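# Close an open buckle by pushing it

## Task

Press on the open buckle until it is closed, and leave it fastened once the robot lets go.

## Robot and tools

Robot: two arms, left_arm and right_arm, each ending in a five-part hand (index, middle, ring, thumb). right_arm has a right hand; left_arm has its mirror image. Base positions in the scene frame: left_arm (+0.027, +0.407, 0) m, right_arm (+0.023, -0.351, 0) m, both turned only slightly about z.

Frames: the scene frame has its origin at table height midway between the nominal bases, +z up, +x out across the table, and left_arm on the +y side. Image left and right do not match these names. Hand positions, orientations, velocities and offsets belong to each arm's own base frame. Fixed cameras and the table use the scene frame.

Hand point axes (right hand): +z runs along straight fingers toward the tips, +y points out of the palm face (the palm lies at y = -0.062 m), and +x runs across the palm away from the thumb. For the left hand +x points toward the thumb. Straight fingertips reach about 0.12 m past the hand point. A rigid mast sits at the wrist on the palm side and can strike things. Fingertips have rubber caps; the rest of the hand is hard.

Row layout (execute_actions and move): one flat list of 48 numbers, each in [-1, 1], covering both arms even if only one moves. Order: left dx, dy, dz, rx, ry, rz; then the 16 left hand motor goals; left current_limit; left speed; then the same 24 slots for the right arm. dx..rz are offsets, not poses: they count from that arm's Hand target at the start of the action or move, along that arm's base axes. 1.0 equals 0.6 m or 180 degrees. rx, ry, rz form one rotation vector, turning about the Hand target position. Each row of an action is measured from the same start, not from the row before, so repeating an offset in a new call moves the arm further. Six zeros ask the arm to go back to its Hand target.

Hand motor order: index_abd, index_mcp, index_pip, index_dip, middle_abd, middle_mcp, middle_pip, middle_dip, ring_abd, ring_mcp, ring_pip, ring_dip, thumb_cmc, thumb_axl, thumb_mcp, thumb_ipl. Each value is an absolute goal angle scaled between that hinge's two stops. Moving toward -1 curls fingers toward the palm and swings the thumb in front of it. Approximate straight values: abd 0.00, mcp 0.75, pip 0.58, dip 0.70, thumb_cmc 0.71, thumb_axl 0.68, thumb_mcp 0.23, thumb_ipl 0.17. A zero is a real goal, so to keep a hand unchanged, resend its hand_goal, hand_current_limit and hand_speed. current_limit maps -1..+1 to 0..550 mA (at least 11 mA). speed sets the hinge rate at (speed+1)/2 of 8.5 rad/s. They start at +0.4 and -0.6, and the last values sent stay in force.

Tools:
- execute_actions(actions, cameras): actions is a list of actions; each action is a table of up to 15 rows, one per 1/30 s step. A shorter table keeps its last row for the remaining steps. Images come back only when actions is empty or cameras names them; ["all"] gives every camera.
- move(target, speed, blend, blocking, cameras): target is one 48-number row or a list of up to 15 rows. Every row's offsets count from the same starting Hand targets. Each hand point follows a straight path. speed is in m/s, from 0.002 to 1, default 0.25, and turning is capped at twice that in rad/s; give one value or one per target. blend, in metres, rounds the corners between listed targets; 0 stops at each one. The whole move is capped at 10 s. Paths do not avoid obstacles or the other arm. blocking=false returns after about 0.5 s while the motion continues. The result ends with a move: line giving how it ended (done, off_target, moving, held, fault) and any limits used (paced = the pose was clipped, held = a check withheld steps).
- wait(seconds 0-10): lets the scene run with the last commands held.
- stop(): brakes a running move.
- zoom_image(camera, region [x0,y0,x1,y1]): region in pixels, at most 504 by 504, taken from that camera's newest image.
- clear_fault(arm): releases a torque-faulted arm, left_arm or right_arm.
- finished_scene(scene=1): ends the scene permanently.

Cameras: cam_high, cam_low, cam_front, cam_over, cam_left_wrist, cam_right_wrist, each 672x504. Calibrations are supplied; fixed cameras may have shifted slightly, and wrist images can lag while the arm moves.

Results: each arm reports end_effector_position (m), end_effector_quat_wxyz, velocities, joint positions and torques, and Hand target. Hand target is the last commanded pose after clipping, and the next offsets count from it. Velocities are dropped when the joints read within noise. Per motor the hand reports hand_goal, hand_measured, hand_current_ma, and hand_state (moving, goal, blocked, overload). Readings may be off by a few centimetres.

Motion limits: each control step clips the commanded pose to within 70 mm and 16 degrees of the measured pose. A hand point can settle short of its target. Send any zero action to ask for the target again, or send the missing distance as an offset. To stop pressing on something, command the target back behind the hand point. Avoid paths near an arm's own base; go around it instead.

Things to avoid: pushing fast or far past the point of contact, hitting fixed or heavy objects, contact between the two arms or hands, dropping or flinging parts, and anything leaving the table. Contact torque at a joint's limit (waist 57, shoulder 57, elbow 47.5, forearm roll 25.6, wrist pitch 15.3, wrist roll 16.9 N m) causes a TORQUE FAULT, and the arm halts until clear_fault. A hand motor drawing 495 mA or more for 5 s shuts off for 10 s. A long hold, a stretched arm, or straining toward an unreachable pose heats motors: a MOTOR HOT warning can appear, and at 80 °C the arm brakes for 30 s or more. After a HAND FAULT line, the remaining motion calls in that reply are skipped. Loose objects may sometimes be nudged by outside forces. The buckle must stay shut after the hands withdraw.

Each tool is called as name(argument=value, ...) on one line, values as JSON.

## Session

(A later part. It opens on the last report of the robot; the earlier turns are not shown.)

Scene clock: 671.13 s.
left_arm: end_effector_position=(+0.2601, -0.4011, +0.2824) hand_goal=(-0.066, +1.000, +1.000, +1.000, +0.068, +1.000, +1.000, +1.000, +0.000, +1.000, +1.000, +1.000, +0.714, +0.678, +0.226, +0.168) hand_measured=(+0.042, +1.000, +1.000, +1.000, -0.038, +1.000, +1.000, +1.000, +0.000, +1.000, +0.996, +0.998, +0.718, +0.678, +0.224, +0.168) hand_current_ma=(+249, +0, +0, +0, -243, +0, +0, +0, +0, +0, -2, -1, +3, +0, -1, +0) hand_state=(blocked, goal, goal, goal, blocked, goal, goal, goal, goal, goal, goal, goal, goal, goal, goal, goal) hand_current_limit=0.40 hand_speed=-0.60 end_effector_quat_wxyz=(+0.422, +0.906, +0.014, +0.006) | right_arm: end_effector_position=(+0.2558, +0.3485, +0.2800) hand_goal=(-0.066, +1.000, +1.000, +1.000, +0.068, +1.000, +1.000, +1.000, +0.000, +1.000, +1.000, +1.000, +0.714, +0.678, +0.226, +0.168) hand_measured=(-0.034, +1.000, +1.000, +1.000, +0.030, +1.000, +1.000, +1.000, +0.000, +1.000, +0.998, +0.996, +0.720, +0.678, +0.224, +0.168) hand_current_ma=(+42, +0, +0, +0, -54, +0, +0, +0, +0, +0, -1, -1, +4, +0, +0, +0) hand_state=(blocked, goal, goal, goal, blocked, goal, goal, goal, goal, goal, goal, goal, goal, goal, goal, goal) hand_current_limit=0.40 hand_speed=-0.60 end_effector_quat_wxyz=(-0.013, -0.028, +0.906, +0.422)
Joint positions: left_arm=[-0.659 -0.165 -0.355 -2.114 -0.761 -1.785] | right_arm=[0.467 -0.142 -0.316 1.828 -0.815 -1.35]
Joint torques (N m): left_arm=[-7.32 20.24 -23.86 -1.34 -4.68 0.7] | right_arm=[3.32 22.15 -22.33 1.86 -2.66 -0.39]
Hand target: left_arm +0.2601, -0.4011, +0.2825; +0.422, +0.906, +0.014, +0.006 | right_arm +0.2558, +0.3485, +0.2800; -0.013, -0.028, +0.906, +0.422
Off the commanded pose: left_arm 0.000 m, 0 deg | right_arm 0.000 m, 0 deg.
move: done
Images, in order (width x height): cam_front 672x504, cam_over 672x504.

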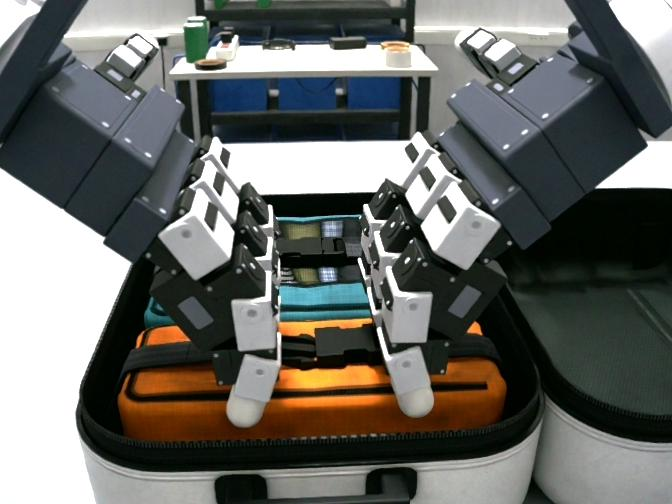

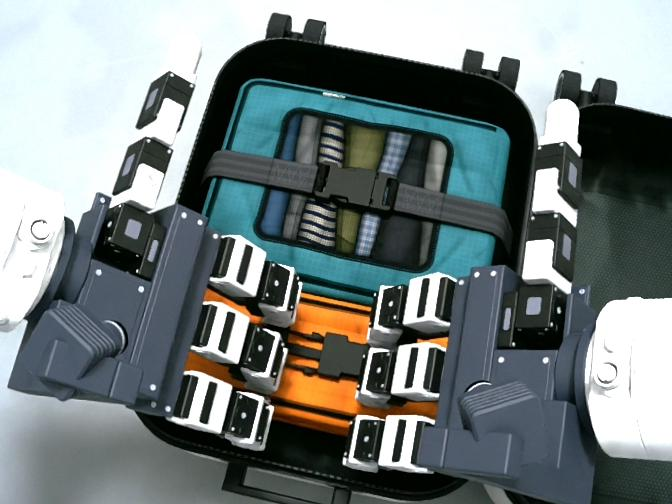

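move(target=[[0,0,0,0,0,0,0.1,1,1,1,-0.09,1,1,1,-0.15,1,1,1,0.714,0.678,0.226,0.168,0.4,-0.6,0,0,0,0,0,0,-0.067,1,1,1,0.067,1,1,1,0,1,1,1,0.714,0.678,0.226,0.168,0.4,-0.6],[-0.0017,0.0333,0.004,0,0,0,0.1,1,1,1,-0.09,1,1,1,-0.15,1,1,1,0.714,0.678,0.226,0.168,0.4,-0.6,0,0,0,0,0,0,-0.067,1,1,1,0.067,1,1,1,0,1,1,1,0.714,0.678,0.226,0.168,0.4,-0.6],[-0.0017,0.0333,0,0,0,0,-0.067,1,1,1,0.067,1,1,1,0,1,1,1,0.714,0.678,0.226,0.168,0.4,-0.6,0,0,0,0,0,0,-0.067,1,1,1,0.067,1,1,1,0,1,1,1,0.714,0.678,0.226,0.168,0.4,-0.6]], speed=0.05, cameras=["cam_front","cam_over"])

zoom_image(camera="cam_front", region=[200, 290, 400, 390])

zoom_image(camera="cam_over", region=[220, 290, 400, 430])

Scene clock: 688.87 s.
left_arm: end_effector_position=(+0.2591, -0.3812, +0.2825) hand_goal=(-0.066, +1.000, +1.000, +1.000, +0.068, +1.000, +1.000, +1.000, +0.000, +1.000, +1.000, +1.000, +0.714, +0.678, +0.226, +0.168) hand_measured=(+0.044, +1.000, +1.000, +1.000, -0.038, +1.000, +1.000, +1.000, -0.004, +1.000, +0.998, +0.998, +0.718, +0.678, +0.224, +0.168) hand_current_ma=(+255, +0, +0, +0, -239, +0, +0, +0, -1, +0, -1, -1, +3, +0, -1, +0) hand_state=(blocked, goal, goal, goal, blocked, goal, goal, goal, goal, goal, goal, goal, goal, goal, goal, goal) hand_current_limit=0.40 hand_speed=-0.60 end_effector_quat_wxyz=(+0.422, +0.906, +0.014, +0.006) | right_arm: end_effector_position=(+0.2558, +0.3485, +0.2800) hand_goal=(-0.066, +1.000, +1.000, +1.000, +0.068, +1.000, +1.000, +1.000, +0.000, +1.000, +1.000, +1.000, +0.714, +0.678, +0.226, +0.168) hand_measured=(-0.034, +1.000, +1.000, +1.000, +0.030, +1.000, +1.000, +1.000, +0.000, +1.000, +0.998, +0.996, +0.720, +0.678, +0.224, +0.168) hand_current_ma=(+42, +0, +0, +0, -54, +0, +0, +0, +0, +0, -1, -1, +4, +0, +0, +0) hand_state=(blocked, goal, goal, goal, blocked, goal, goal, goal, goal, goal, goal, goal, goal, goal, goal, goal) hand_current_limit=0.40 hand_speed=-0.60 end_effector_quat_wxyz=(-0.013, -0.028, +0.906, +0.422)
Joint positions: left_arm=[-0.605 -0.139 -0.322 -2.061 -0.774 -1.784] | right_arm=[0.467 -0.142 -0.316 1.828 -0.815 -1.35]
Joint torques (N m): left_arm=[0.32 16.89 -16.38 -0.85 -2.46 0.43] | right_arm=[-0.81 24.1 -14.98 0.83 -0.34 0.15]
Hand target: left_arm +0.2591, -0.3812, +0.2825; +0.422, +0.906, +0.014, +0.006 | right_arm +0.2558, +0.3485, +0.2800; -0.013, -0.028, +0.906, +0.422
Off the commanded pose: left_arm 0.000 m, 0 deg | right_arm 0.000 m, 0 deg.
move: done
Images, in order (width x height): cam_front 672x504, cam_over 672x504.

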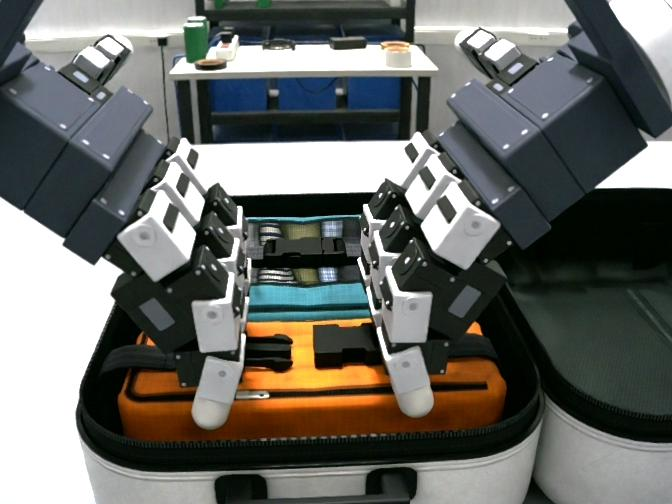

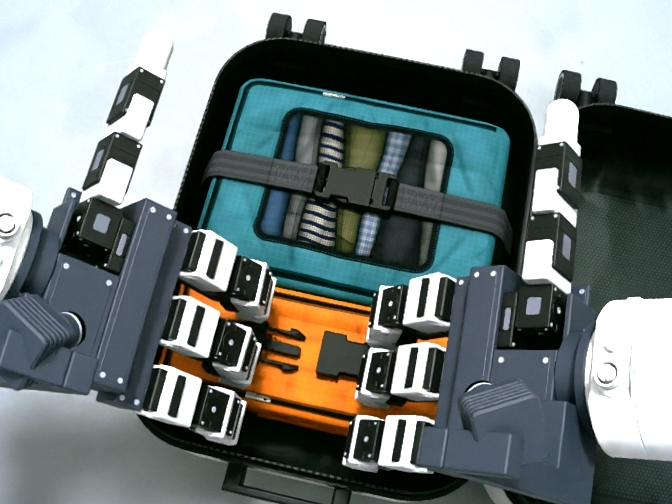

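Scaled by 2.520.

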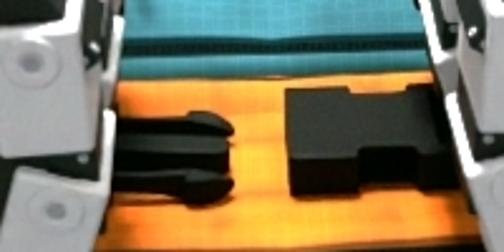

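Scaled by 2.800.

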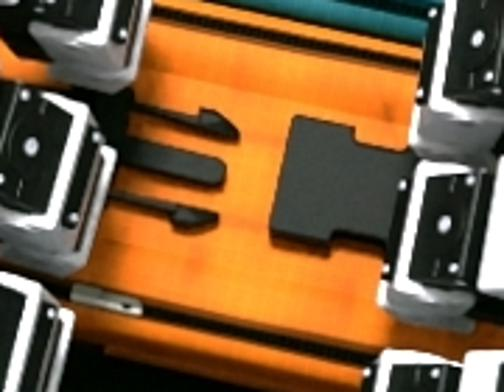

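move(target=[[0,0,0,0,0,0,0.16,1,1,1,-0.13,1,1,1,-0.2,1,1,1,0.714,0.678,0.226,0.168,0.4,-0.6,0,0,0,0,0,0,-0.067,1,1,1,0.067,1,1,1,0,1,1,1,0.714,0.678,0.226,0.168,0.4,-0.6],[0,0,0.042,0,0,0,0.16,1,1,1,-0.13,1,1,1,-0.2,1,1,1,0.714,0.678,0.226,0.168,0.4,-0.6,0,0,0,0,0,0,-0.067,1,1,1,0.067,1,1,1,0,1,1,1,0.714,0.678,0.226,0.168,0.4,-0.6],[-0.0015,0.0417,0.042,0,0,0,0.16,1,1,1,-0.13,1,1,1,-0.2,1,1,1,0.714,0.678,0.226,0.168,0.4,-0.6,0,0,0,0,0,0,-0.067,1,1,1,0.067,1,1,1,0,1,1,1,0.714,0.678,0.226,0.168,0.4,-0.6]], speed=0.06, cameras=["cam_front","cam_over"])

zoom_image(camera="cam_front", region=[200, 290, 400, 390])

zoom_image(camera="cam_over", region=[220, 290, 400, 430])

Scene clock: 709.73 s.
left_arm: end_effector_position=(+0.2582, -0.3562, +0.3077) hand_goal=(+0.160, +1.000, +1.000, +1.000, -0.130, +1.000, +1.000, +1.000, -0.200, +1.000, +1.000, +1.000, +0.714, +0.678, +0.226, +0.168) hand_measured=(+0.156, +1.000, +1.000, +1.000, -0.126, +1.000, +1.000, +1.000, -0.196, +1.000, +0.998, +0.998, +0.718, +0.678, +0.224, +0.168) hand_current_ma=(-2, +0, +0, +0, +2, +0, +0, +0, +2, +0, -1, -1, +3, +0, -1, +0) hand_state=(goal, goal, goal, goal, goal, goal, goal, goal, goal, goal, goal, goal, goal, goal, goal, goal) hand_current_limit=0.40 hand_speed=-0.60 end_effector_quat_wxyz=(+0.422, +0.906, +0.014, +0.006) | right_arm: end_effector_position=(+0.2558, +0.3485, +0.2800) hand_goal=(-0.066, +1.000, +1.000, +1.000, +0.068, +1.000, +1.000, +1.000, +0.000, +1.000, +1.000, +1.000, +0.714, +0.678, +0.226, +0.168) hand_measured=(-0.034, +1.000, +1.000, +1.000, +0.030, +1.000, +1.000, +1.000, +0.000, +1.000, +0.998, +0.996, +0.720, +0.678, +0.224, +0.168) hand_current_ma=(+42, +0, +0, +0, -54, +0, +0, +0, +0, +0, -1, -1, +4, +0, +0, +0) hand_state=(blocked, goal, goal, goal, blocked, goal, goal, goal, goal, goal, goal, goal, goal, goal, goal, goal) hand_current_limit=0.40 hand_speed=-0.60 end_effector_quat_wxyz=(-0.013, -0.028, +0.906, +0.422)
Joint positions: left_arm=[-0.529 -0.015 -0.288 -1.895 -0.754 -1.911] | right_arm=[0.467 -0.142 -0.316 1.828 -0.815 -1.35]
Joint torques (N m): left_arm=[0.53 21.36 -15.85 0.02 -2.77 -0.39] | right_arm=[-0.97 24.65 -15.59 0.85 -0.66 0.4]
Hand target: left_arm +0.2582, -0.3561, +0.3077; +0.422, +0.906, +0.014, +0.006 | right_arm +0.2558, +0.3485, +0.2800; -0.013, -0.028, +0.906, +0.422
Off the commanded pose: left_arm 0.000 m, 0 deg | right_arm 0.000 m, 0 deg.
move: done
Images, in order (width x height): cam_front 672x504, cam_over 672x504.

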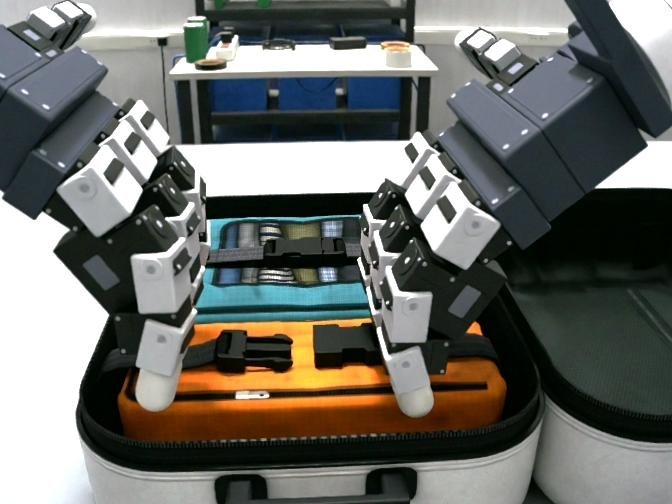

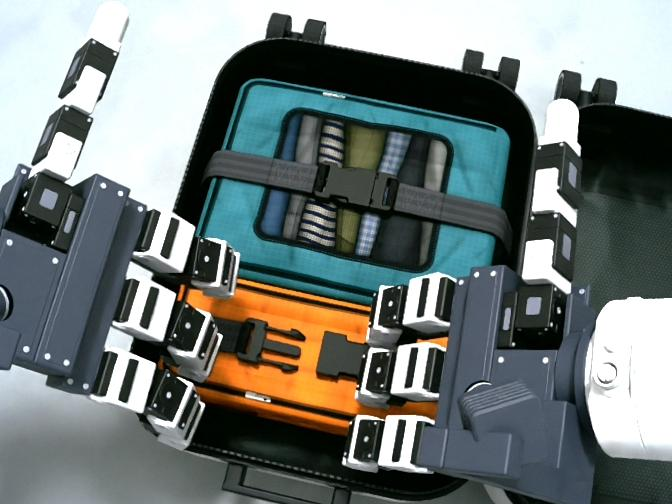

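Scaled by 2.520.

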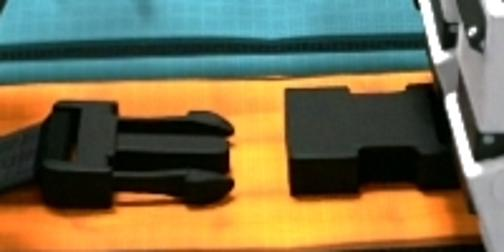

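Scaled by 2.800.

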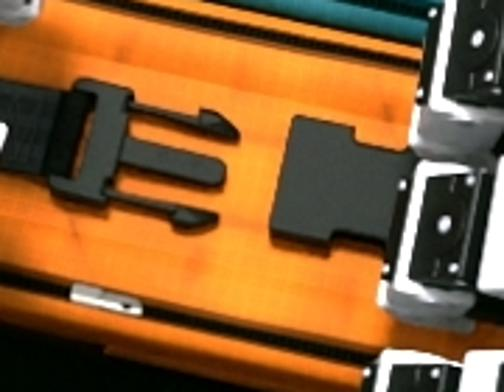

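move(target=[[0,0,0,0,0,0,-0.067,1,1,1,0.067,1,1,1,0,1,1,1,0.714,0.678,0.226,0.168,0.4,-0.6,0,0,0.02,0,0,0,-0.067,1,1,1,0.067,1,1,1,0,1,1,1,0.714,0.678,0.226,0.168,0.4,-0.6],[0,0,-0.02,0,0,0,-0.067,1,1,1,0.067,1,1,1,0,1,1,1,0.714,0.678,0.226,0.168,0.4,-0.6,0.0008,-0.0133,0.02,0,0,0,-0.067,1,1,1,0.067,1,1,1,0,1,1,1,0.714,0.678,0.226,0.168,0.4,-0.6],[0,0,-0.0395,0,0,0,-0.067,1,1,1,0.067,1,1,1,0,1,1,1,0.714,0.678,0.226,0.168,0.4,-0.6,0.0008,-0.0133,0,0,0,0,-0.067,1,1,1,0.067,1,1,1,0,1,1,1,0.714,0.678,0.226,0.168,0.4,-0.6],[0.0005,-0.01,-0.0395,0,0,0,-0.067,1,1,1,0.067,1,1,1,0,1,1,1,0.714,0.678,0.226,0.168,0.4,-0.6,0,0,0,0,0,0,-0.067,1,1,1,0.067,1,1,1,0,1,1,1,0.714,0.678,0.226,0.168,0.4,-0.6]], speed=0.06, blend=0.002, cameras=["cam_front","cam_over"])

zoom_image(camera="cam_front", region=[180, 280, 440, 420])

zoom_image(camera="cam_over", region=[200, 290, 400, 430])

Scene clock: 736.47 s.
left_arm: end_effector_position=(+0.2585, -0.3621, +0.2840) hand_goal=(-0.066, +1.000, +1.000, +1.000, +0.068, +1.000, +1.000, +1.000, +0.000, +1.000, +1.000, +1.000, +0.714, +0.678, +0.226, +0.168) hand_measured=(-0.062, +1.000, +1.000, +1.000, +0.064, +1.000, +1.000, +1.000, -0.002, +1.000, +0.998, +0.998, +0.718, +0.678, +0.224, +0.168) hand_current_ma=(+1, +0, +0, +0, -2, +0, +0, +0, -1, +0, -1, -1, +3, +0, -1, +0) hand_state=(goal, goal, goal, goal, goal, goal, goal, goal, goal, goal, goal, goal, goal, goal, goal, goal) hand_current_limit=0.40 hand_speed=-0.60 end_effector_quat_wxyz=(+0.422, +0.906, +0.014, +0.006) | right_arm: end_effector_position=(+0.2558, +0.3485, +0.2800) hand_goal=(-0.066, +1.000, +1.000, +1.000, +0.068, +1.000, +1.000, +1.000, +0.000, +1.000, +1.000, +1.000, +0.714, +0.678, +0.226, +0.168) hand_measured=(-0.034, +1.000, +1.000, +1.000, +0.032, +1.000, +1.000, +1.000, +0.000, +1.000, +0.998, +0.996, +0.720, +0.678, +0.224, +0.168) hand_current_ma=(+42, +0, +0, +0, -48, +0, +0, +0, +0, +0, -1, -1, +4, +0, +0, +0) hand_state=(blocked, goal, goal, goal, blocked, goal, goal, goal, goal, goal, goal, goal, goal, goal, goal, goal) hand_current_limit=0.40 hand_speed=-0.60 end_effector_quat_wxyz=(-0.013, -0.028, +0.906, +0.422)
Joint positions: left_arm=[-0.548 -0.11 -0.294 -2 -0.783 -1.791] | right_arm=[0.467 -0.142 -0.316 1.828 -0.815 -1.35]
Joint torques (N m): left_arm=[-3.13 15.51 -19.43 -0.89 -0.93 0.62] | right_arm=[2.94 22.08 -21.36 1.77 -0.68 -0.48]
Hand target: left_arm +0.2585, -0.3621, +0.2840; +0.422, +0.906, +0.014, +0.006 | right_arm +0.2558, +0.3485, +0.2800; -0.013, -0.028, +0.906, +0.422
Off the commanded pose: left_arm 0.000 m, 0 deg | right_arm 0.000 m, 0 deg.
move: done; blend cut to 0 m at target 1
Images, in order (width x height): cam_front 672x504, cam_over 672x504.

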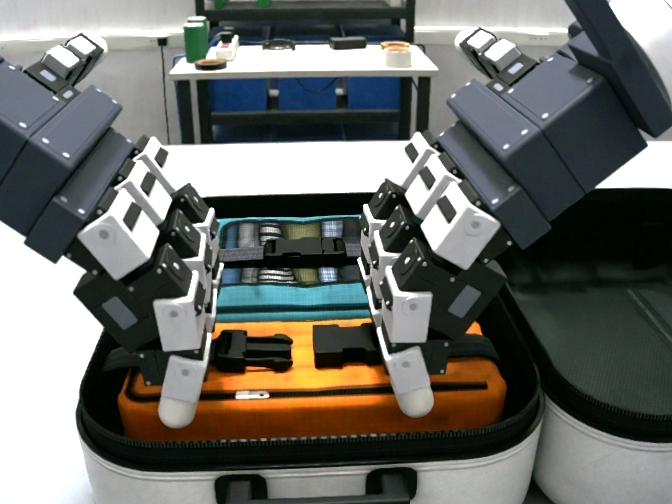

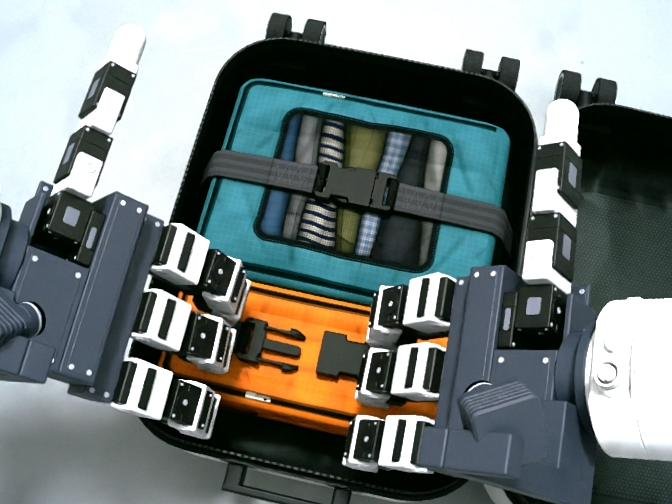

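Scaled by 1.938.

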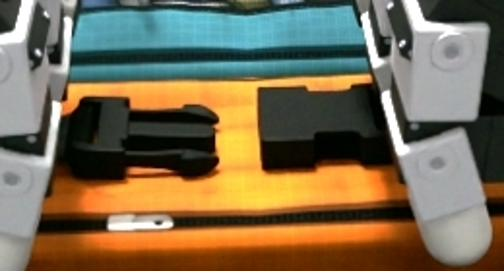

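Scaled by 2.520.

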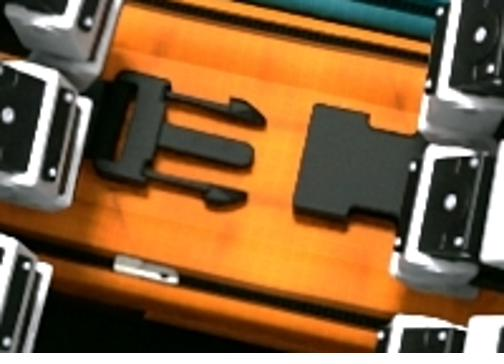

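move(target=[0.0024,-0.0463,0,0,0,0,-0.067,1,1,1,0.067,1,1,1,0,1,1,1,0.714,0.678,0.226,0.168,0.4,-0.6,0,0,0,0,0,0,-0.067,1,1,1,0.067,1,1,1,0,1,1,1,0.714,0.678,0.226,0.168,0.4,-0.6], speed=0.05, cameras=["cam_front","cam_over"])

zoom_image(camera="cam_front", region=[180, 280, 440, 420])

zoom_image(camera="cam_over", region=[220, 290, 400, 430])

Scene clock: 749.27 s.
left_arm: end_effector_position=(+0.2600, -0.3899, +0.2840) hand_goal=(-0.066, +1.000, +1.000, +1.000, +0.068, +1.000, +1.000, +1.000, +0.000, +1.000, +1.000, +1.000, +0.714, +0.678, +0.226, +0.168) hand_measured=(-0.058, +1.000, +1.000, +1.000, +0.062, +1.000, +1.000, +1.000, -0.002, +1.000, +0.998, +0.998, +0.718, +0.678, +0.224, +0.168) hand_current_ma=(+4, +0, +0, +0, -4, +0, +0, +0, -1, +0, -1, -1, +3, +0, -1, +0) hand_state=(goal, goal, goal, goal, goal, goal, goal, goal, goal, goal, goal, goal, goal, goal, goal, goal) hand_current_limit=0.40 hand_speed=-0.60 end_effector_quat_wxyz=(+0.422, +0.906, +0.014, +0.006) | right_arm: end_effector_position=(+0.2558, +0.3485, +0.2800) hand_goal=(-0.066, +1.000, +1.000, +1.000, +0.068, +1.000, +1.000, +1.000, +0.000, +1.000, +1.000, +1.000, +0.714, +0.678, +0.226, +0.168) hand_measured=(-0.034, +1.000, +1.000, +1.000, +0.032, +1.000, +1.000, +1.000, +0.000, +1.000, +0.998, +0.996, +0.720, +0.678, +0.224, +0.168) hand_current_ma=(+40, +0, +0, +0, -47, +0, +0, +0, +0, +0, -1, -1, +4, +0, +0, +0) hand_state=(blocked, goal, goal, goal, blocked, goal, goal, goal, goal, goal, goal, goal, goal, goal, goal, goal) hand_current_limit=0.40 hand_speed=-0.60 end_effector_quat_wxyz=(-0.013, -0.028, +0.906, +0.422)
Joint positions: left_arm=[-0.629 -0.145 -0.337 -2.079 -0.766 -1.791] | right_arm=[0.467 -0.142 -0.316 1.828 -0.815 -1.35]
Joint torques (N m): left_arm=[-5.64 17.98 -20.79 -1.06 -1.83 0.64] | right_arm=[0.44 22.38 -21.4 2.02 -1.67 -0.46]
Hand target: left_arm +0.2600, -0.3899, +0.2840; +0.422, +0.906, +0.014, +0.006 | right_arm +0.2558, +0.3485, +0.2800; -0.013, -0.028, +0.906, +0.422
Off the commanded pose: left_arm 0.000 m, 0 deg | right_arm 0.000 m, 0 deg.
move: done
Images, in order (width x height): cam_front 672x504, cam_over 672x504.

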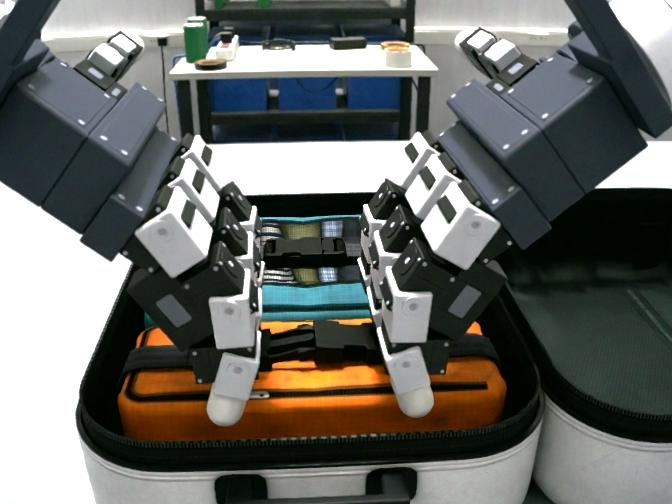

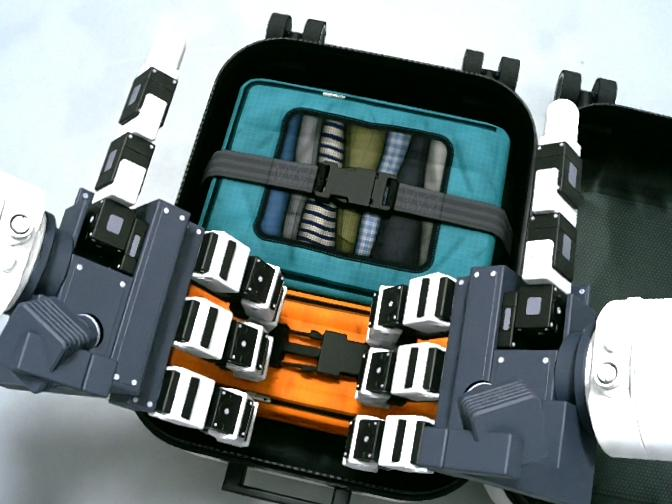

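Scaled by 1.938.

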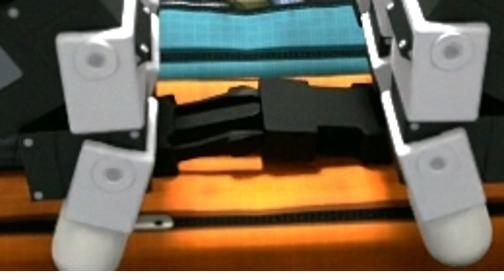

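Scaled by 2.800.

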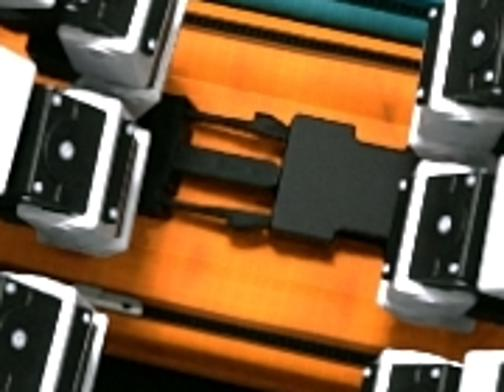

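move(target=[[-0.0011,0.0217,0.003,0,0,0,-0.05,1,1,1,0.05,1,1,1,0,1,1,1,0.714,0.678,0.226,0.168,0.4,-0.6,0,0,0,0,0,0,-0.067,1,1,1,0.067,1,1,1,0,1,1,1,0.714,0.678,0.226,0.168,0.4,-0.6],[-0.0011,0.0217,-0.008,0,0,0,-0.05,1,1,1,0.05,1,1,1,0,1,1,1,0.714,0.678,0.226,0.168,0.4,-0.6,0,0,0,0,0,0,-0.067,1,1,1,0.067,1,1,1,0,1,1,1,0.714,0.678,0.226,0.168,0.4,-0.6]], speed=0.05, cameras=["cam_front","cam_over"])

zoom_image(camera="cam_front", region=[180, 280, 440, 420])

zoom_image(camera="cam_over", region=[220, 290, 400, 430])

Scene clock: 778.80 s.
left_arm: end_effector_position=(+0.2593, -0.3769, +0.2792) hand_goal=(-0.050, +1.000, +1.000, +1.000, +0.050, +1.000, +1.000, +1.000, +0.000, +1.000, +1.000, +1.000, +0.714, +0.678, +0.226, +0.168) hand_measured=(-0.048, +1.000, +1.000, +1.000, +0.046, +1.000, +1.000, +1.000, -0.002, +1.000, +0.998, +0.998, +0.718, +0.678, +0.224, +0.168) hand_current_ma=(+1, +0, +0, +0, -1, +0, +0, +0, -1, +0, -1, -1, +3, +0, -1, +0) hand_state=(goal, goal, goal, goal, goal, goal, goal, goal, goal, goal, goal, goal, goal, goal, goal, goal) hand_current_limit=0.40 hand_speed=-0.60 end_effector_quat_wxyz=(+0.422, +0.906, +0.014, +0.006) | right_arm: end_effector_position=(+0.2558, +0.3485, +0.2800) hand_goal=(-0.066, +1.000, +1.000, +1.000, +0.068, +1.000, +1.000, +1.000, +0.000, +1.000, +1.000, +1.000, +0.714, +0.678, +0.226, +0.168) hand_measured=(-0.036, +1.000, +1.000, +1.000, +0.036, +1.000, +1.000, +1.000, +0.000, +1.000, +0.998, +0.996, +0.720, +0.678, +0.224, +0.168) hand_current_ma=(+36, +0, +0, +0, -41, +0, +0, +0, +0, +0, -1, -1, +4, +0, +0, +0) hand_state=(blocked, goal, goal, goal, blocked, goal, goal, goal, goal, goal, goal, goal, goal, goal, goal, goal) hand_current_limit=0.40 hand_speed=-0.60 end_effector_quat_wxyz=(-0.013, -0.028, +0.906, +0.422)
Joint positions: left_arm=[-0.592 -0.146 -0.317 -2.059 -0.782 -1.769] | right_arm=[0.467 -0.142 -0.316 1.828 -0.815 -1.35]
Joint torques (N m): left_arm=[-2.13 16.48 -17.81 -0.71 -2.35 0.55] | right_arm=[1.72 24.41 -21.06 1.87 -0.72 -0.5]
Hand target: left_arm +0.2593, -0.3769, +0.2792; +0.422, +0.906, +0.014, +0.006 | right_arm +0.2558, +0.3485, +0.2800; -0.013, -0.028, +0.906, +0.422
Off the commanded pose: left_arm 0.000 m, 0 deg | right_arm 0.000 m, 0 deg.
move: done
Images, in order (width x height): cam_front 672x504, cam_over 672x504.

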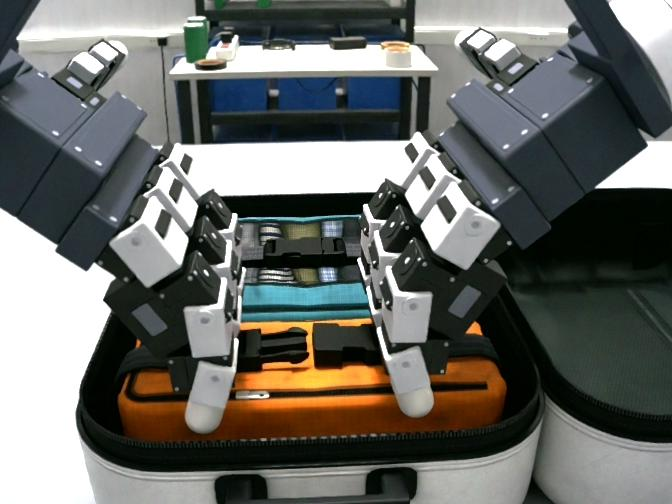

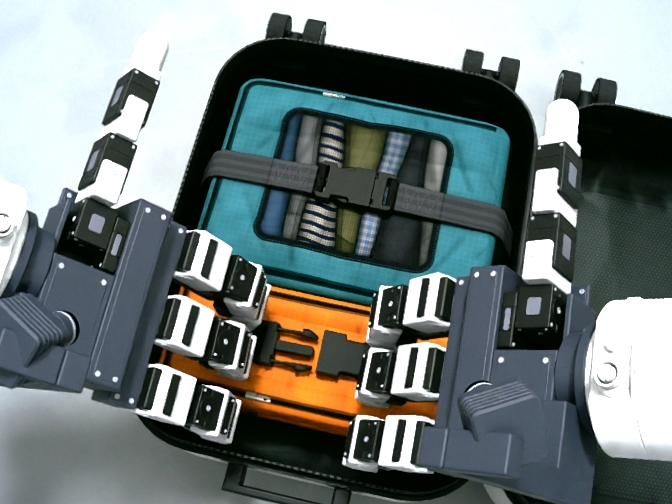

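Scaled by 1.938.

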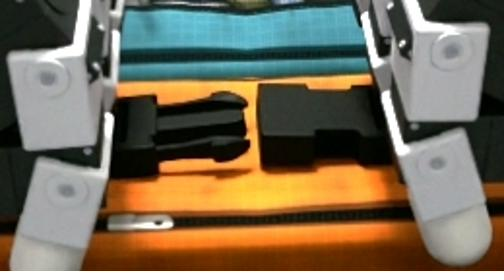

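Scaled by 2.800.

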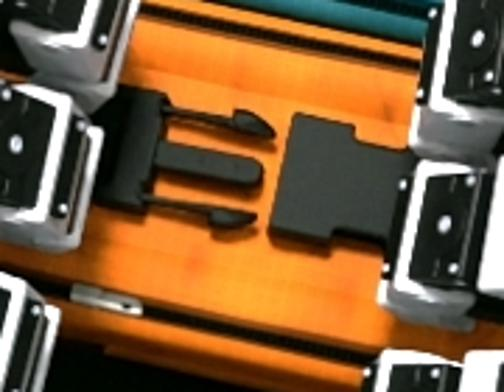

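move(target=[0,0,0.0005,0,0,0,-0.0135,1,1,1,0.0135,1,1,1,0,1,1,1,0.714,0.678,0.226,0.168,0.4,-0.6,0,0,0,0,0,0,-0.067,1,1,1,0.067,1,1,1,0,1,1,1,0.714,0.678,0.226,0.168,0.4,-0.6], speed=0.05, cameras=["cam_front","cam_over"])

zoom_image(camera="cam_front", region=[180, 280, 440, 420])

zoom_image(camera="cam_front", region=[230, 310, 310, 390])

Scene clock: 788.60 s.
left_arm: end_effector_position=(+0.2593, -0.3769, +0.2795) hand_goal=(-0.014, +1.000, +1.000, +1.000, +0.014, +1.000, +1.000, +1.000, +0.000, +1.000, +1.000, +1.000, +0.714, +0.678, +0.226, +0.168) hand_measured=(-0.032, +1.000, +1.000, +1.000, +0.030, +1.000, +1.000, +1.000, -0.002, +1.000, +0.998, +0.998, +0.718, +0.678, +0.224, +0.168) hand_current_ma=(-17, +0, +0, +0, +14, +0, +0, +0, -1, +0, -1, -1, +3, +0, -1, +0) hand_state=(goal, goal, goal, goal, goal, goal, goal, goal, goal, goal, goal, goal, goal, goal, goal, goal) hand_current_limit=0.40 hand_speed=-0.60 end_effector_quat_wxyz=(+0.422, +0.906, +0.014, +0.006) | right_arm: end_effector_position=(+0.2558, +0.3485, +0.2800) hand_goal=(-0.066, +1.000, +1.000, +1.000, +0.068, +1.000, +1.000, +1.000, +0.000, +1.000, +1.000, +1.000, +0.714, +0.678, +0.226, +0.168) hand_measured=(-0.036, +1.000, +1.000, +1.000, +0.036, +1.000, +1.000, +1.000, +0.000, +1.000, +0.998, +0.996, +0.720, +0.678, +0.224, +0.168) hand_current_ma=(+36, +0, +0, +0, -41, +0, +0, +0, +0, +0, -1, -1, +4, +0, +0, +0) hand_state=(blocked, goal, goal, goal, blocked, goal, goal, goal, goal, goal, goal, goal, goal, goal, goal, goal) hand_current_limit=0.40 hand_speed=-0.60 end_effector_quat_wxyz=(-0.013, -0.028, +0.906, +0.422)
Joint positions: left_arm=[-0.592 -0.145 -0.317 -2.058 -0.781 -1.77] | right_arm=[0.467 -0.142 -0.316 1.828 -0.815 -1.35]
Joint torques (N m): left_arm=[-3.5 24.37 -16.13 -0.08 -0.77 -0.31] | right_arm=[2.12 24.41 -20.68 1.38 -0.61 -0.27]
Hand target: left_arm +0.2593, -0.3769, +0.2795; +0.422, +0.906, +0.014, +0.006 | right_arm +0.2558, +0.3485, +0.2800; -0.013, -0.028, +0.906, +0.422
Off the commanded pose: left_arm 0.000 m, 0 deg | right_arm 0.000 m, 0 deg.
move: done
Images, in order (width x height): cam_front 672x504, cam_over 672x504.

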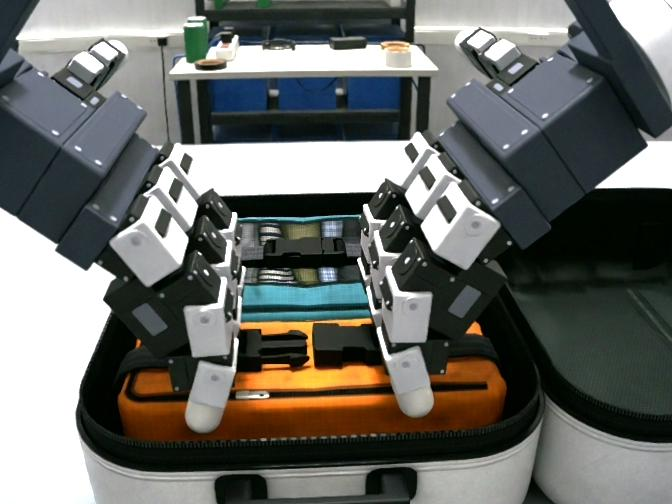

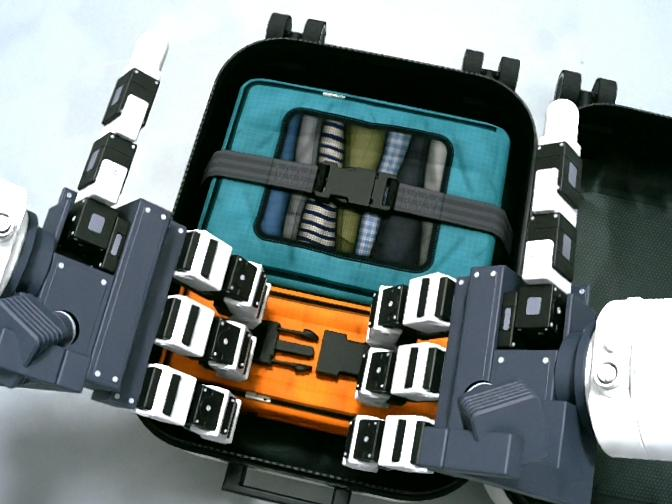

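Scaled by 1.938.

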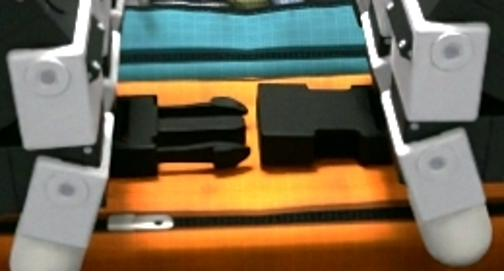

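Scaled by 6.300.

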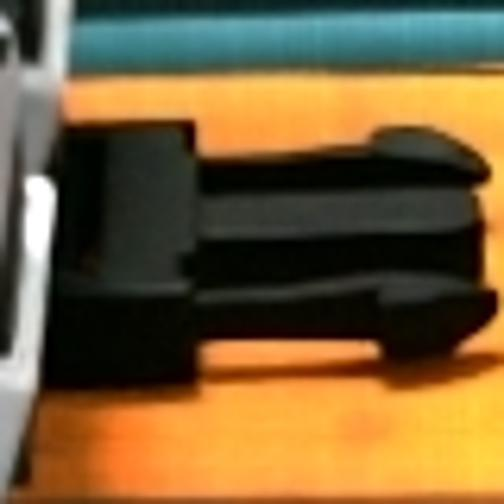

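move(target=[0.0011,-0.0217,0.001,0,0,0,-0.04,1,1,1,0.04,1,1,1,0,1,1,1,0.714,0.678,0.226,0.168,0.7,-0.6,0,0,0,0,0,0,-0.067,1,1,1,0.067,1,1,1,0,1,1,1,0.714,0.678,0.226,0.168,0.7,-0.6], speed=0.04, cameras=["cam_front","cam_over"])

zoom_image(camera="cam_front", region=[220, 300, 400, 400])

zoom_image(camera="cam_over", region=[260, 300, 400, 410])

Scene clock: 822.13 s.
left_arm: end_effector_position=(+0.2600, -0.3899, +0.2800) hand_goal=(-0.040, +1.000, +1.000, +1.000, +0.040, +1.000, +1.000, +1.000, +0.000, +1.000, +1.000, +1.000, +0.714, +0.678, +0.226, +0.168) hand_measured=(-0.032, +1.002, +1.000, +1.000, +0.028, +1.002, +1.000, +1.000, -0.002, +1.000, +0.998, +0.998, +0.718, +0.678, +0.224, +0.168) hand_current_ma=(+6, +0, +0, +0, -9, +0, +0, +0, -1, +0, -1, -1, +3, +0, -1, +0) hand_state=(goal, goal, goal, goal, goal, goal, goal, goal, goal, goal, goal, goal, goal, goal, goal, goal) hand_current_limit=0.70 hand_speed=-0.60 end_effector_quat_wxyz=(+0.422, +0.906, +0.014, +0.006) | right_arm: end_effector_position=(+0.2558, +0.3485, +0.2800) hand_goal=(-0.066, +1.000, +1.000, +1.000, +0.068, +1.000, +1.000, +1.000, +0.000, +1.000, +1.000, +1.000, +0.714, +0.678, +0.226, +0.168) hand_measured=(-0.036, +1.000, +1.000, +1.000, +0.036, +1.000, +1.000, +1.000, +0.000, +1.000, +0.998, +0.996, +0.720, +0.678, +0.224, +0.168) hand_current_ma=(+36, +0, +0, +0, -41, +0, +0, +0, +0, +0, -1, -1, +4, +0, +0, +0) hand_state=(blocked, goal, goal, goal, blocked, goal, goal, goal, goal, goal, goal, goal, goal, goal, goal, goal) hand_current_limit=0.70 hand_speed=-0.60 end_effector_quat_wxyz=(-0.013, -0.028, +0.906, +0.422)
Joint positions: left_arm=[-0.629 -0.159 -0.337 -2.091 -0.772 -1.774] | right_arm=[0.467 -0.142 -0.316 1.828 -0.815 -1.35]
Joint torques (N m): left_arm=[-6.37 17.92 -24.93 -1.05 -6.7 -0.02] | right_arm=[2.56 23.73 -20.12 1.34 -3.72 0.23]
Hand target: left_arm +0.2600, -0.3899, +0.2801; +0.422, +0.906, +0.014, +0.006 | right_arm +0.2558, +0.3485, +0.2800; -0.013, -0.028, +0.906, +0.422
Off the commanded pose: left_arm 0.000 m, 0 deg | right_arm 0.000 m, 0 deg.
move: done
Images, in order (width x height): cam_front 672x504, cam_over 672x504.

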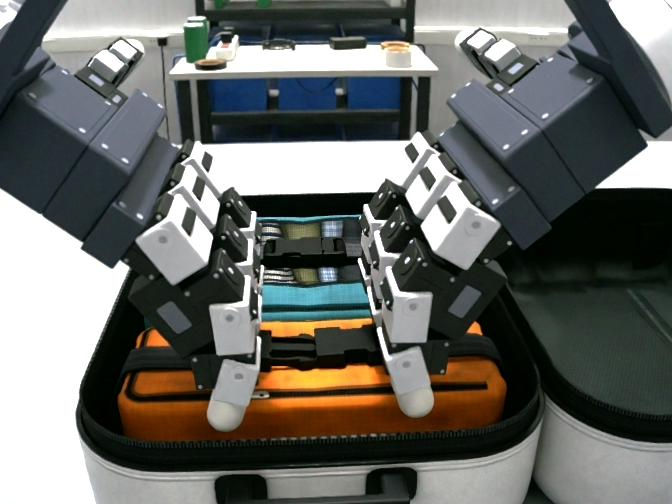

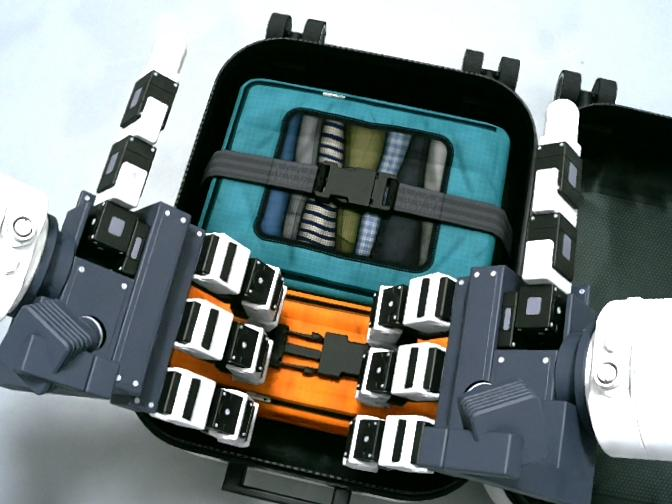

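Scaled by 2.800.

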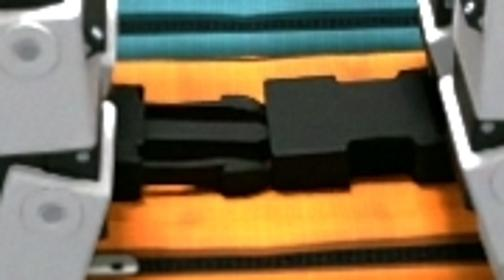

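Scaled by 3.600.

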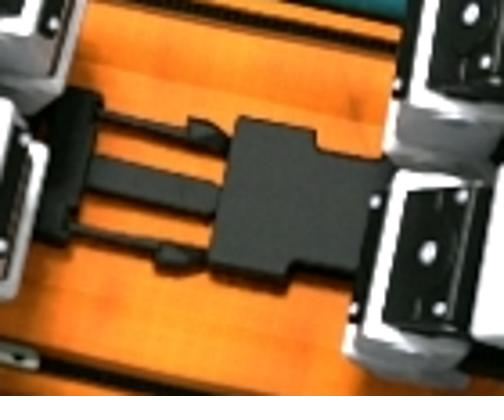

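move(target=[0.0006,-0.0117,0,0,0,0,-0.06,1,1,1,0.06,1,1,1,0,1,1,1,0.714,0.678,0.226,0.168,0.7,-0.6,0,0,0,0,0,0,-0.067,1,1,1,0.067,1,1,1,0,1,1,1,0.714,0.678,0.226,0.168,0.7,-0.6], speed=0.03, cameras=["cam_front","cam_over"])

zoom_image(camera="cam_front", region=[220, 300, 400, 400])

zoom_image(camera="cam_over", region=[260, 300, 400, 410])

Scene clock: 833.80 s.
left_arm: end_effector_position=(+0.2603, -0.3970, +0.2801) hand_goal=(-0.060, +1.000, +1.000, +1.000, +0.060, +1.000, +1.000, +1.000, +0.000, +1.000, +1.000, +1.000, +0.714, +0.678, +0.226, +0.168) hand_measured=(+0.030, +1.002, +1.002, +1.000, -0.018, +1.002, +1.000, +1.000, -0.002, +1.000, +0.998, +0.998, +0.718, +0.678, +0.224, +0.168) hand_current_ma=(+190, +1, +0, +0, -154, +0, +0, +0, -1, +0, -1, -1, +3, +0, -1, +0) hand_state=(blocked, goal, goal, goal, blocked, goal, goal, goal, goal, goal, goal, goal, goal, goal, goal, goal) hand_current_limit=0.70 hand_speed=-0.60 end_effector_quat_wxyz=(+0.423, +0.906, +0.014, +0.006) | right_arm: end_effector_position=(+0.2558, +0.3485, +0.2800) hand_goal=(-0.066, +1.000, +1.000, +1.000, +0.068, +1.000, +1.000, +1.000, +0.000, +1.000, +1.000, +1.000, +0.714, +0.678, +0.226, +0.168) hand_measured=(-0.036, +1.000, +1.000, +1.000, +0.032, +1.002, +1.002, +1.000, +0.000, +1.000, +0.998, +0.996, +0.720, +0.678, +0.224, +0.168) hand_current_ma=(+36, +0, +0, +0, -49, +0, +0, +0, +0, +0, -1, -1, +4, +0, +0, +0) hand_state=(blocked, goal, goal, goal, blocked, goal, goal, goal, goal, goal, goal, goal, goal, goal, goal, goal) hand_current_limit=0.70 hand_speed=-0.60 end_effector_quat_wxyz=(-0.013, -0.028, +0.906, +0.422)
Joint positions: left_arm=[-0.648 -0.168 -0.349 -2.109 -0.769 -1.775] | right_arm=[0.467 -0.142 -0.316 1.828 -0.815 -1.35]
Joint torques (N m): left_arm=[-6.62 19.13 -21.38 -1.09 -5.31 0.15] | right_arm=[1.72 25.1 -20.33 1.52 -3.35 -0.04]
Hand target: left_arm +0.2603, -0.3969, +0.2801; +0.422, +0.906, +0.014, +0.006 | right_arm +0.2558, +0.3485, +0.2800; -0.013, -0.028, +0.906, +0.422
Off the commanded pose: left_arm 0.000 m, 0 deg | right_arm 0.000 m, 0 deg.
move: done
Images, in order (width x height): cam_front 672x504, cam_over 672x504.

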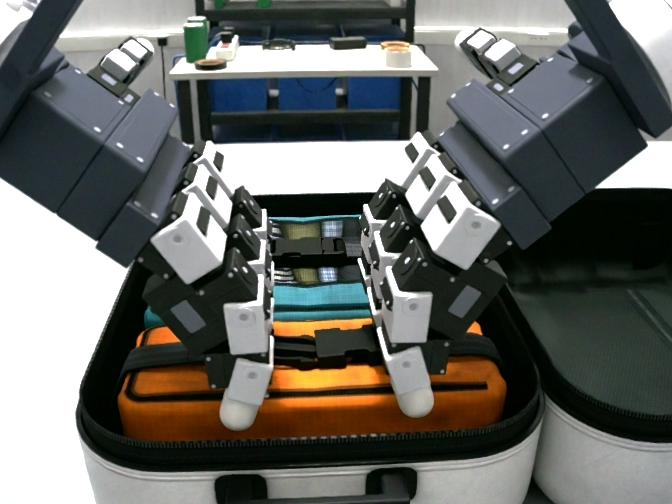

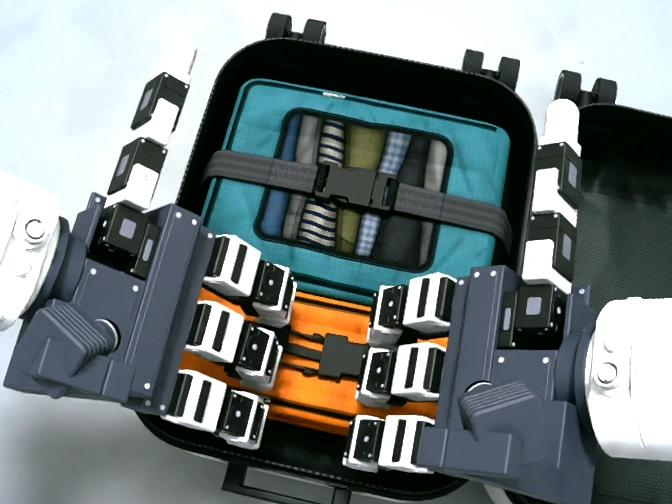

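Scaled by 2.800.

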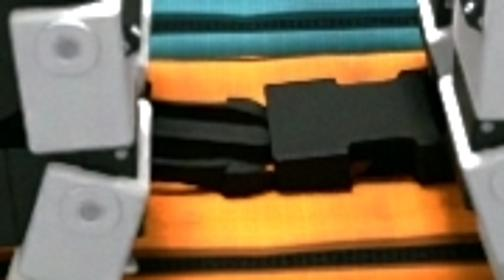

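Scaled by 3.600.

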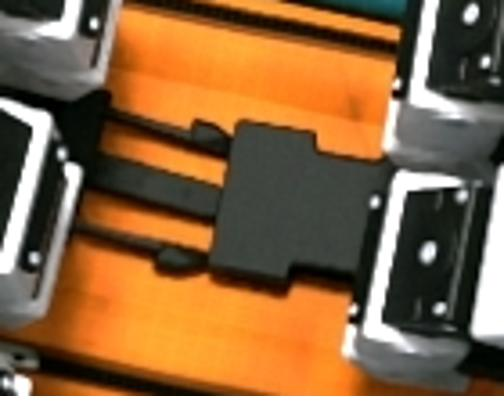

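move(target=[[0,0,0,0,0,0,0.14,1,1,1,-0.12,1,1,1,-0.18,1,1,1,0.714,0.678,0.226,0.168,0.7,-0.6,0,0,0,0,0,0,-0.067,1,1,1,0.067,1,1,1,0,1,1,1,0.714,0.678,0.226,0.168,0.7,-0.6],[0,0,0.028,0,0,0,0.14,1,1,1,-0.12,1,1,1,-0.18,1,1,1,0.714,0.678,0.226,0.168,0.7,-0.6,0,0,0,0,0,0,-0.067,1,1,1,0.067,1,1,1,0,1,1,1,0.714,0.678,0.226,0.168,0.7,-0.6],[-0.0015,0.03,0.028,0,0,0,-0.08,1,1,1,0.08,1,1,1,0,1,1,1,0.714,0.678,0.226,0.168,0.7,-0.6,0,0,0,0,0,0,-0.067,1,1,1,0.067,1,1,1,0,1,1,1,0.714,0.678,0.226,0.168,0.7,-0.6],[-0.0015,0.03,0.0015,0,0,0,-0.08,1,1,1,0.08,1,1,1,0,1,1,1,0.714,0.678,0.226,0.168,0.7,-0.6,0,0,0,0,0,0,-0.067,1,1,1,0.067,1,1,1,0,1,1,1,0.714,0.678,0.226,0.168,0.7,-0.6]], speed=0.06, cameras=["cam_front","cam_over"])

zoom_image(camera="cam_front", region=[200, 300, 400, 400])

zoom_image(camera="cam_over", region=[240, 300, 400, 410])

Scene clock: 916.53 s.
left_arm: end_effector_position=(+0.2594, -0.3789, +0.2810) hand_goal=(-0.080, +1.000, +1.000, +1.000, +0.080, +1.000, +1.000, +1.000, +0.000, +1.000, +1.000, +1.000, +0.714, +0.678, +0.226, +0.168) hand_measured=(-0.076, +1.000, +1.000, +1.000, +0.076, +1.000, +1.000, +1.000, -0.004, +1.000, +0.998, +0.998, +0.718, +0.678, +0.224, +0.168) hand_current_ma=(+2, +0, +0, +0, -2, +0, +0, +0, -1, +0, -1, -1, +3, +0, -1, +0) hand_state=(goal, goal, goal, goal, goal, goal, goal, goal, goal, goal, goal, goal, goal, goal, goal, goal) hand_current_limit=0.70 hand_speed=-0.60 end_effector_quat_wxyz=(+0.422, +0.906, +0.014, +0.006) | right_arm: end_effector_position=(+0.2558, +0.3485, +0.2800) hand_goal=(-0.066, +1.000, +1.000, +1.000, +0.068, +1.000, +1.000, +1.000, +0.000, +1.000, +1.000, +1.000, +0.714, +0.678, +0.226, +0.168) hand_measured=(-0.036, +1.000, +1.000, +1.000, +0.032, +1.000, +1.000, +1.000, +0.000, +1.000, +0.998, +0.996, +0.720, +0.678, +0.224, +0.168) hand_current_ma=(+36, +0, +0, +0, -49, +0, +0, +0, +0, +0, -1, -1, +4, +0, +0, +0) hand_state=(blocked, goal, goal, goal, blocked, goal, goal, goal, goal, goal, goal, goal, goal, goal, goal, goal) hand_current_limit=0.70 hand_speed=-0.60 end_effector_quat_wxyz=(-0.013, -0.028, +0.906, +0.422)
Joint positions: left_arm=[-0.598 -0.142 -0.32 -2.059 -0.778 -1.777] | right_arm=[0.467 -0.142 -0.316 1.828 -0.815 -1.35]
Joint torques (N m): left_arm=[-2.94 15.67 -18.74 -0.71 -2.58 0.53] | right_arm=[-2.42 24.74 -15.28 1.18 -0.6 -0.1]
Hand target: left_arm +0.2594, -0.3789, +0.2810; +0.422, +0.906, +0.014, +0.006 | right_arm +0.2558, +0.3485, +0.2800; -0.013, -0.028, +0.906, +0.422
Off the commanded pose: left_arm 0.000 m, 0 deg | right_arm 0.000 m, 0 deg.
move: done
Images, in order (width x height): cam_front 672x504, cam_over 672x504.

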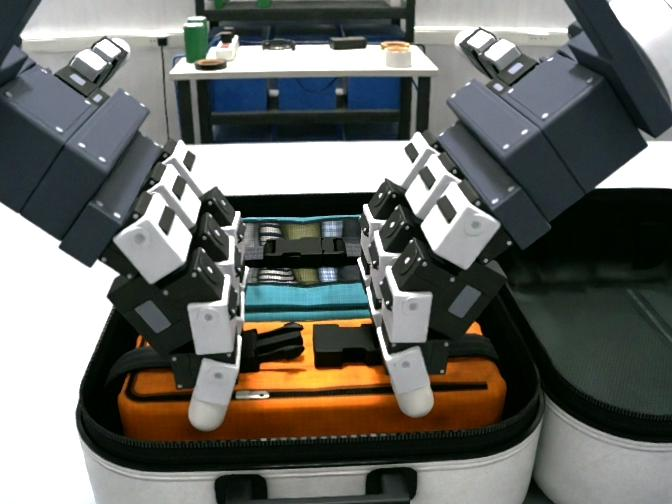

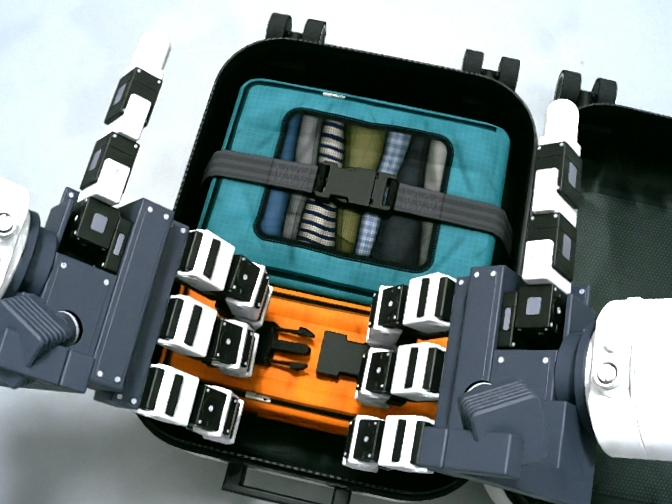

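Scaled by 2.520.

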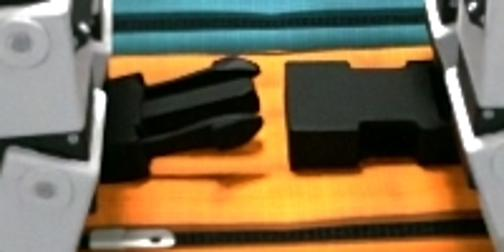

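Scaled by 3.150.

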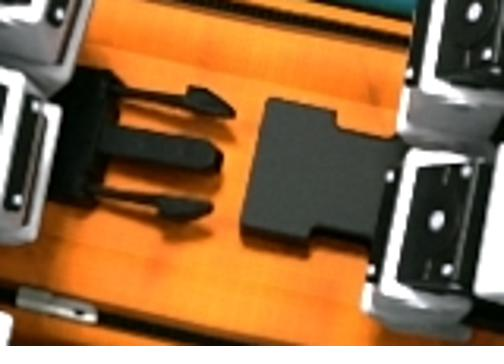

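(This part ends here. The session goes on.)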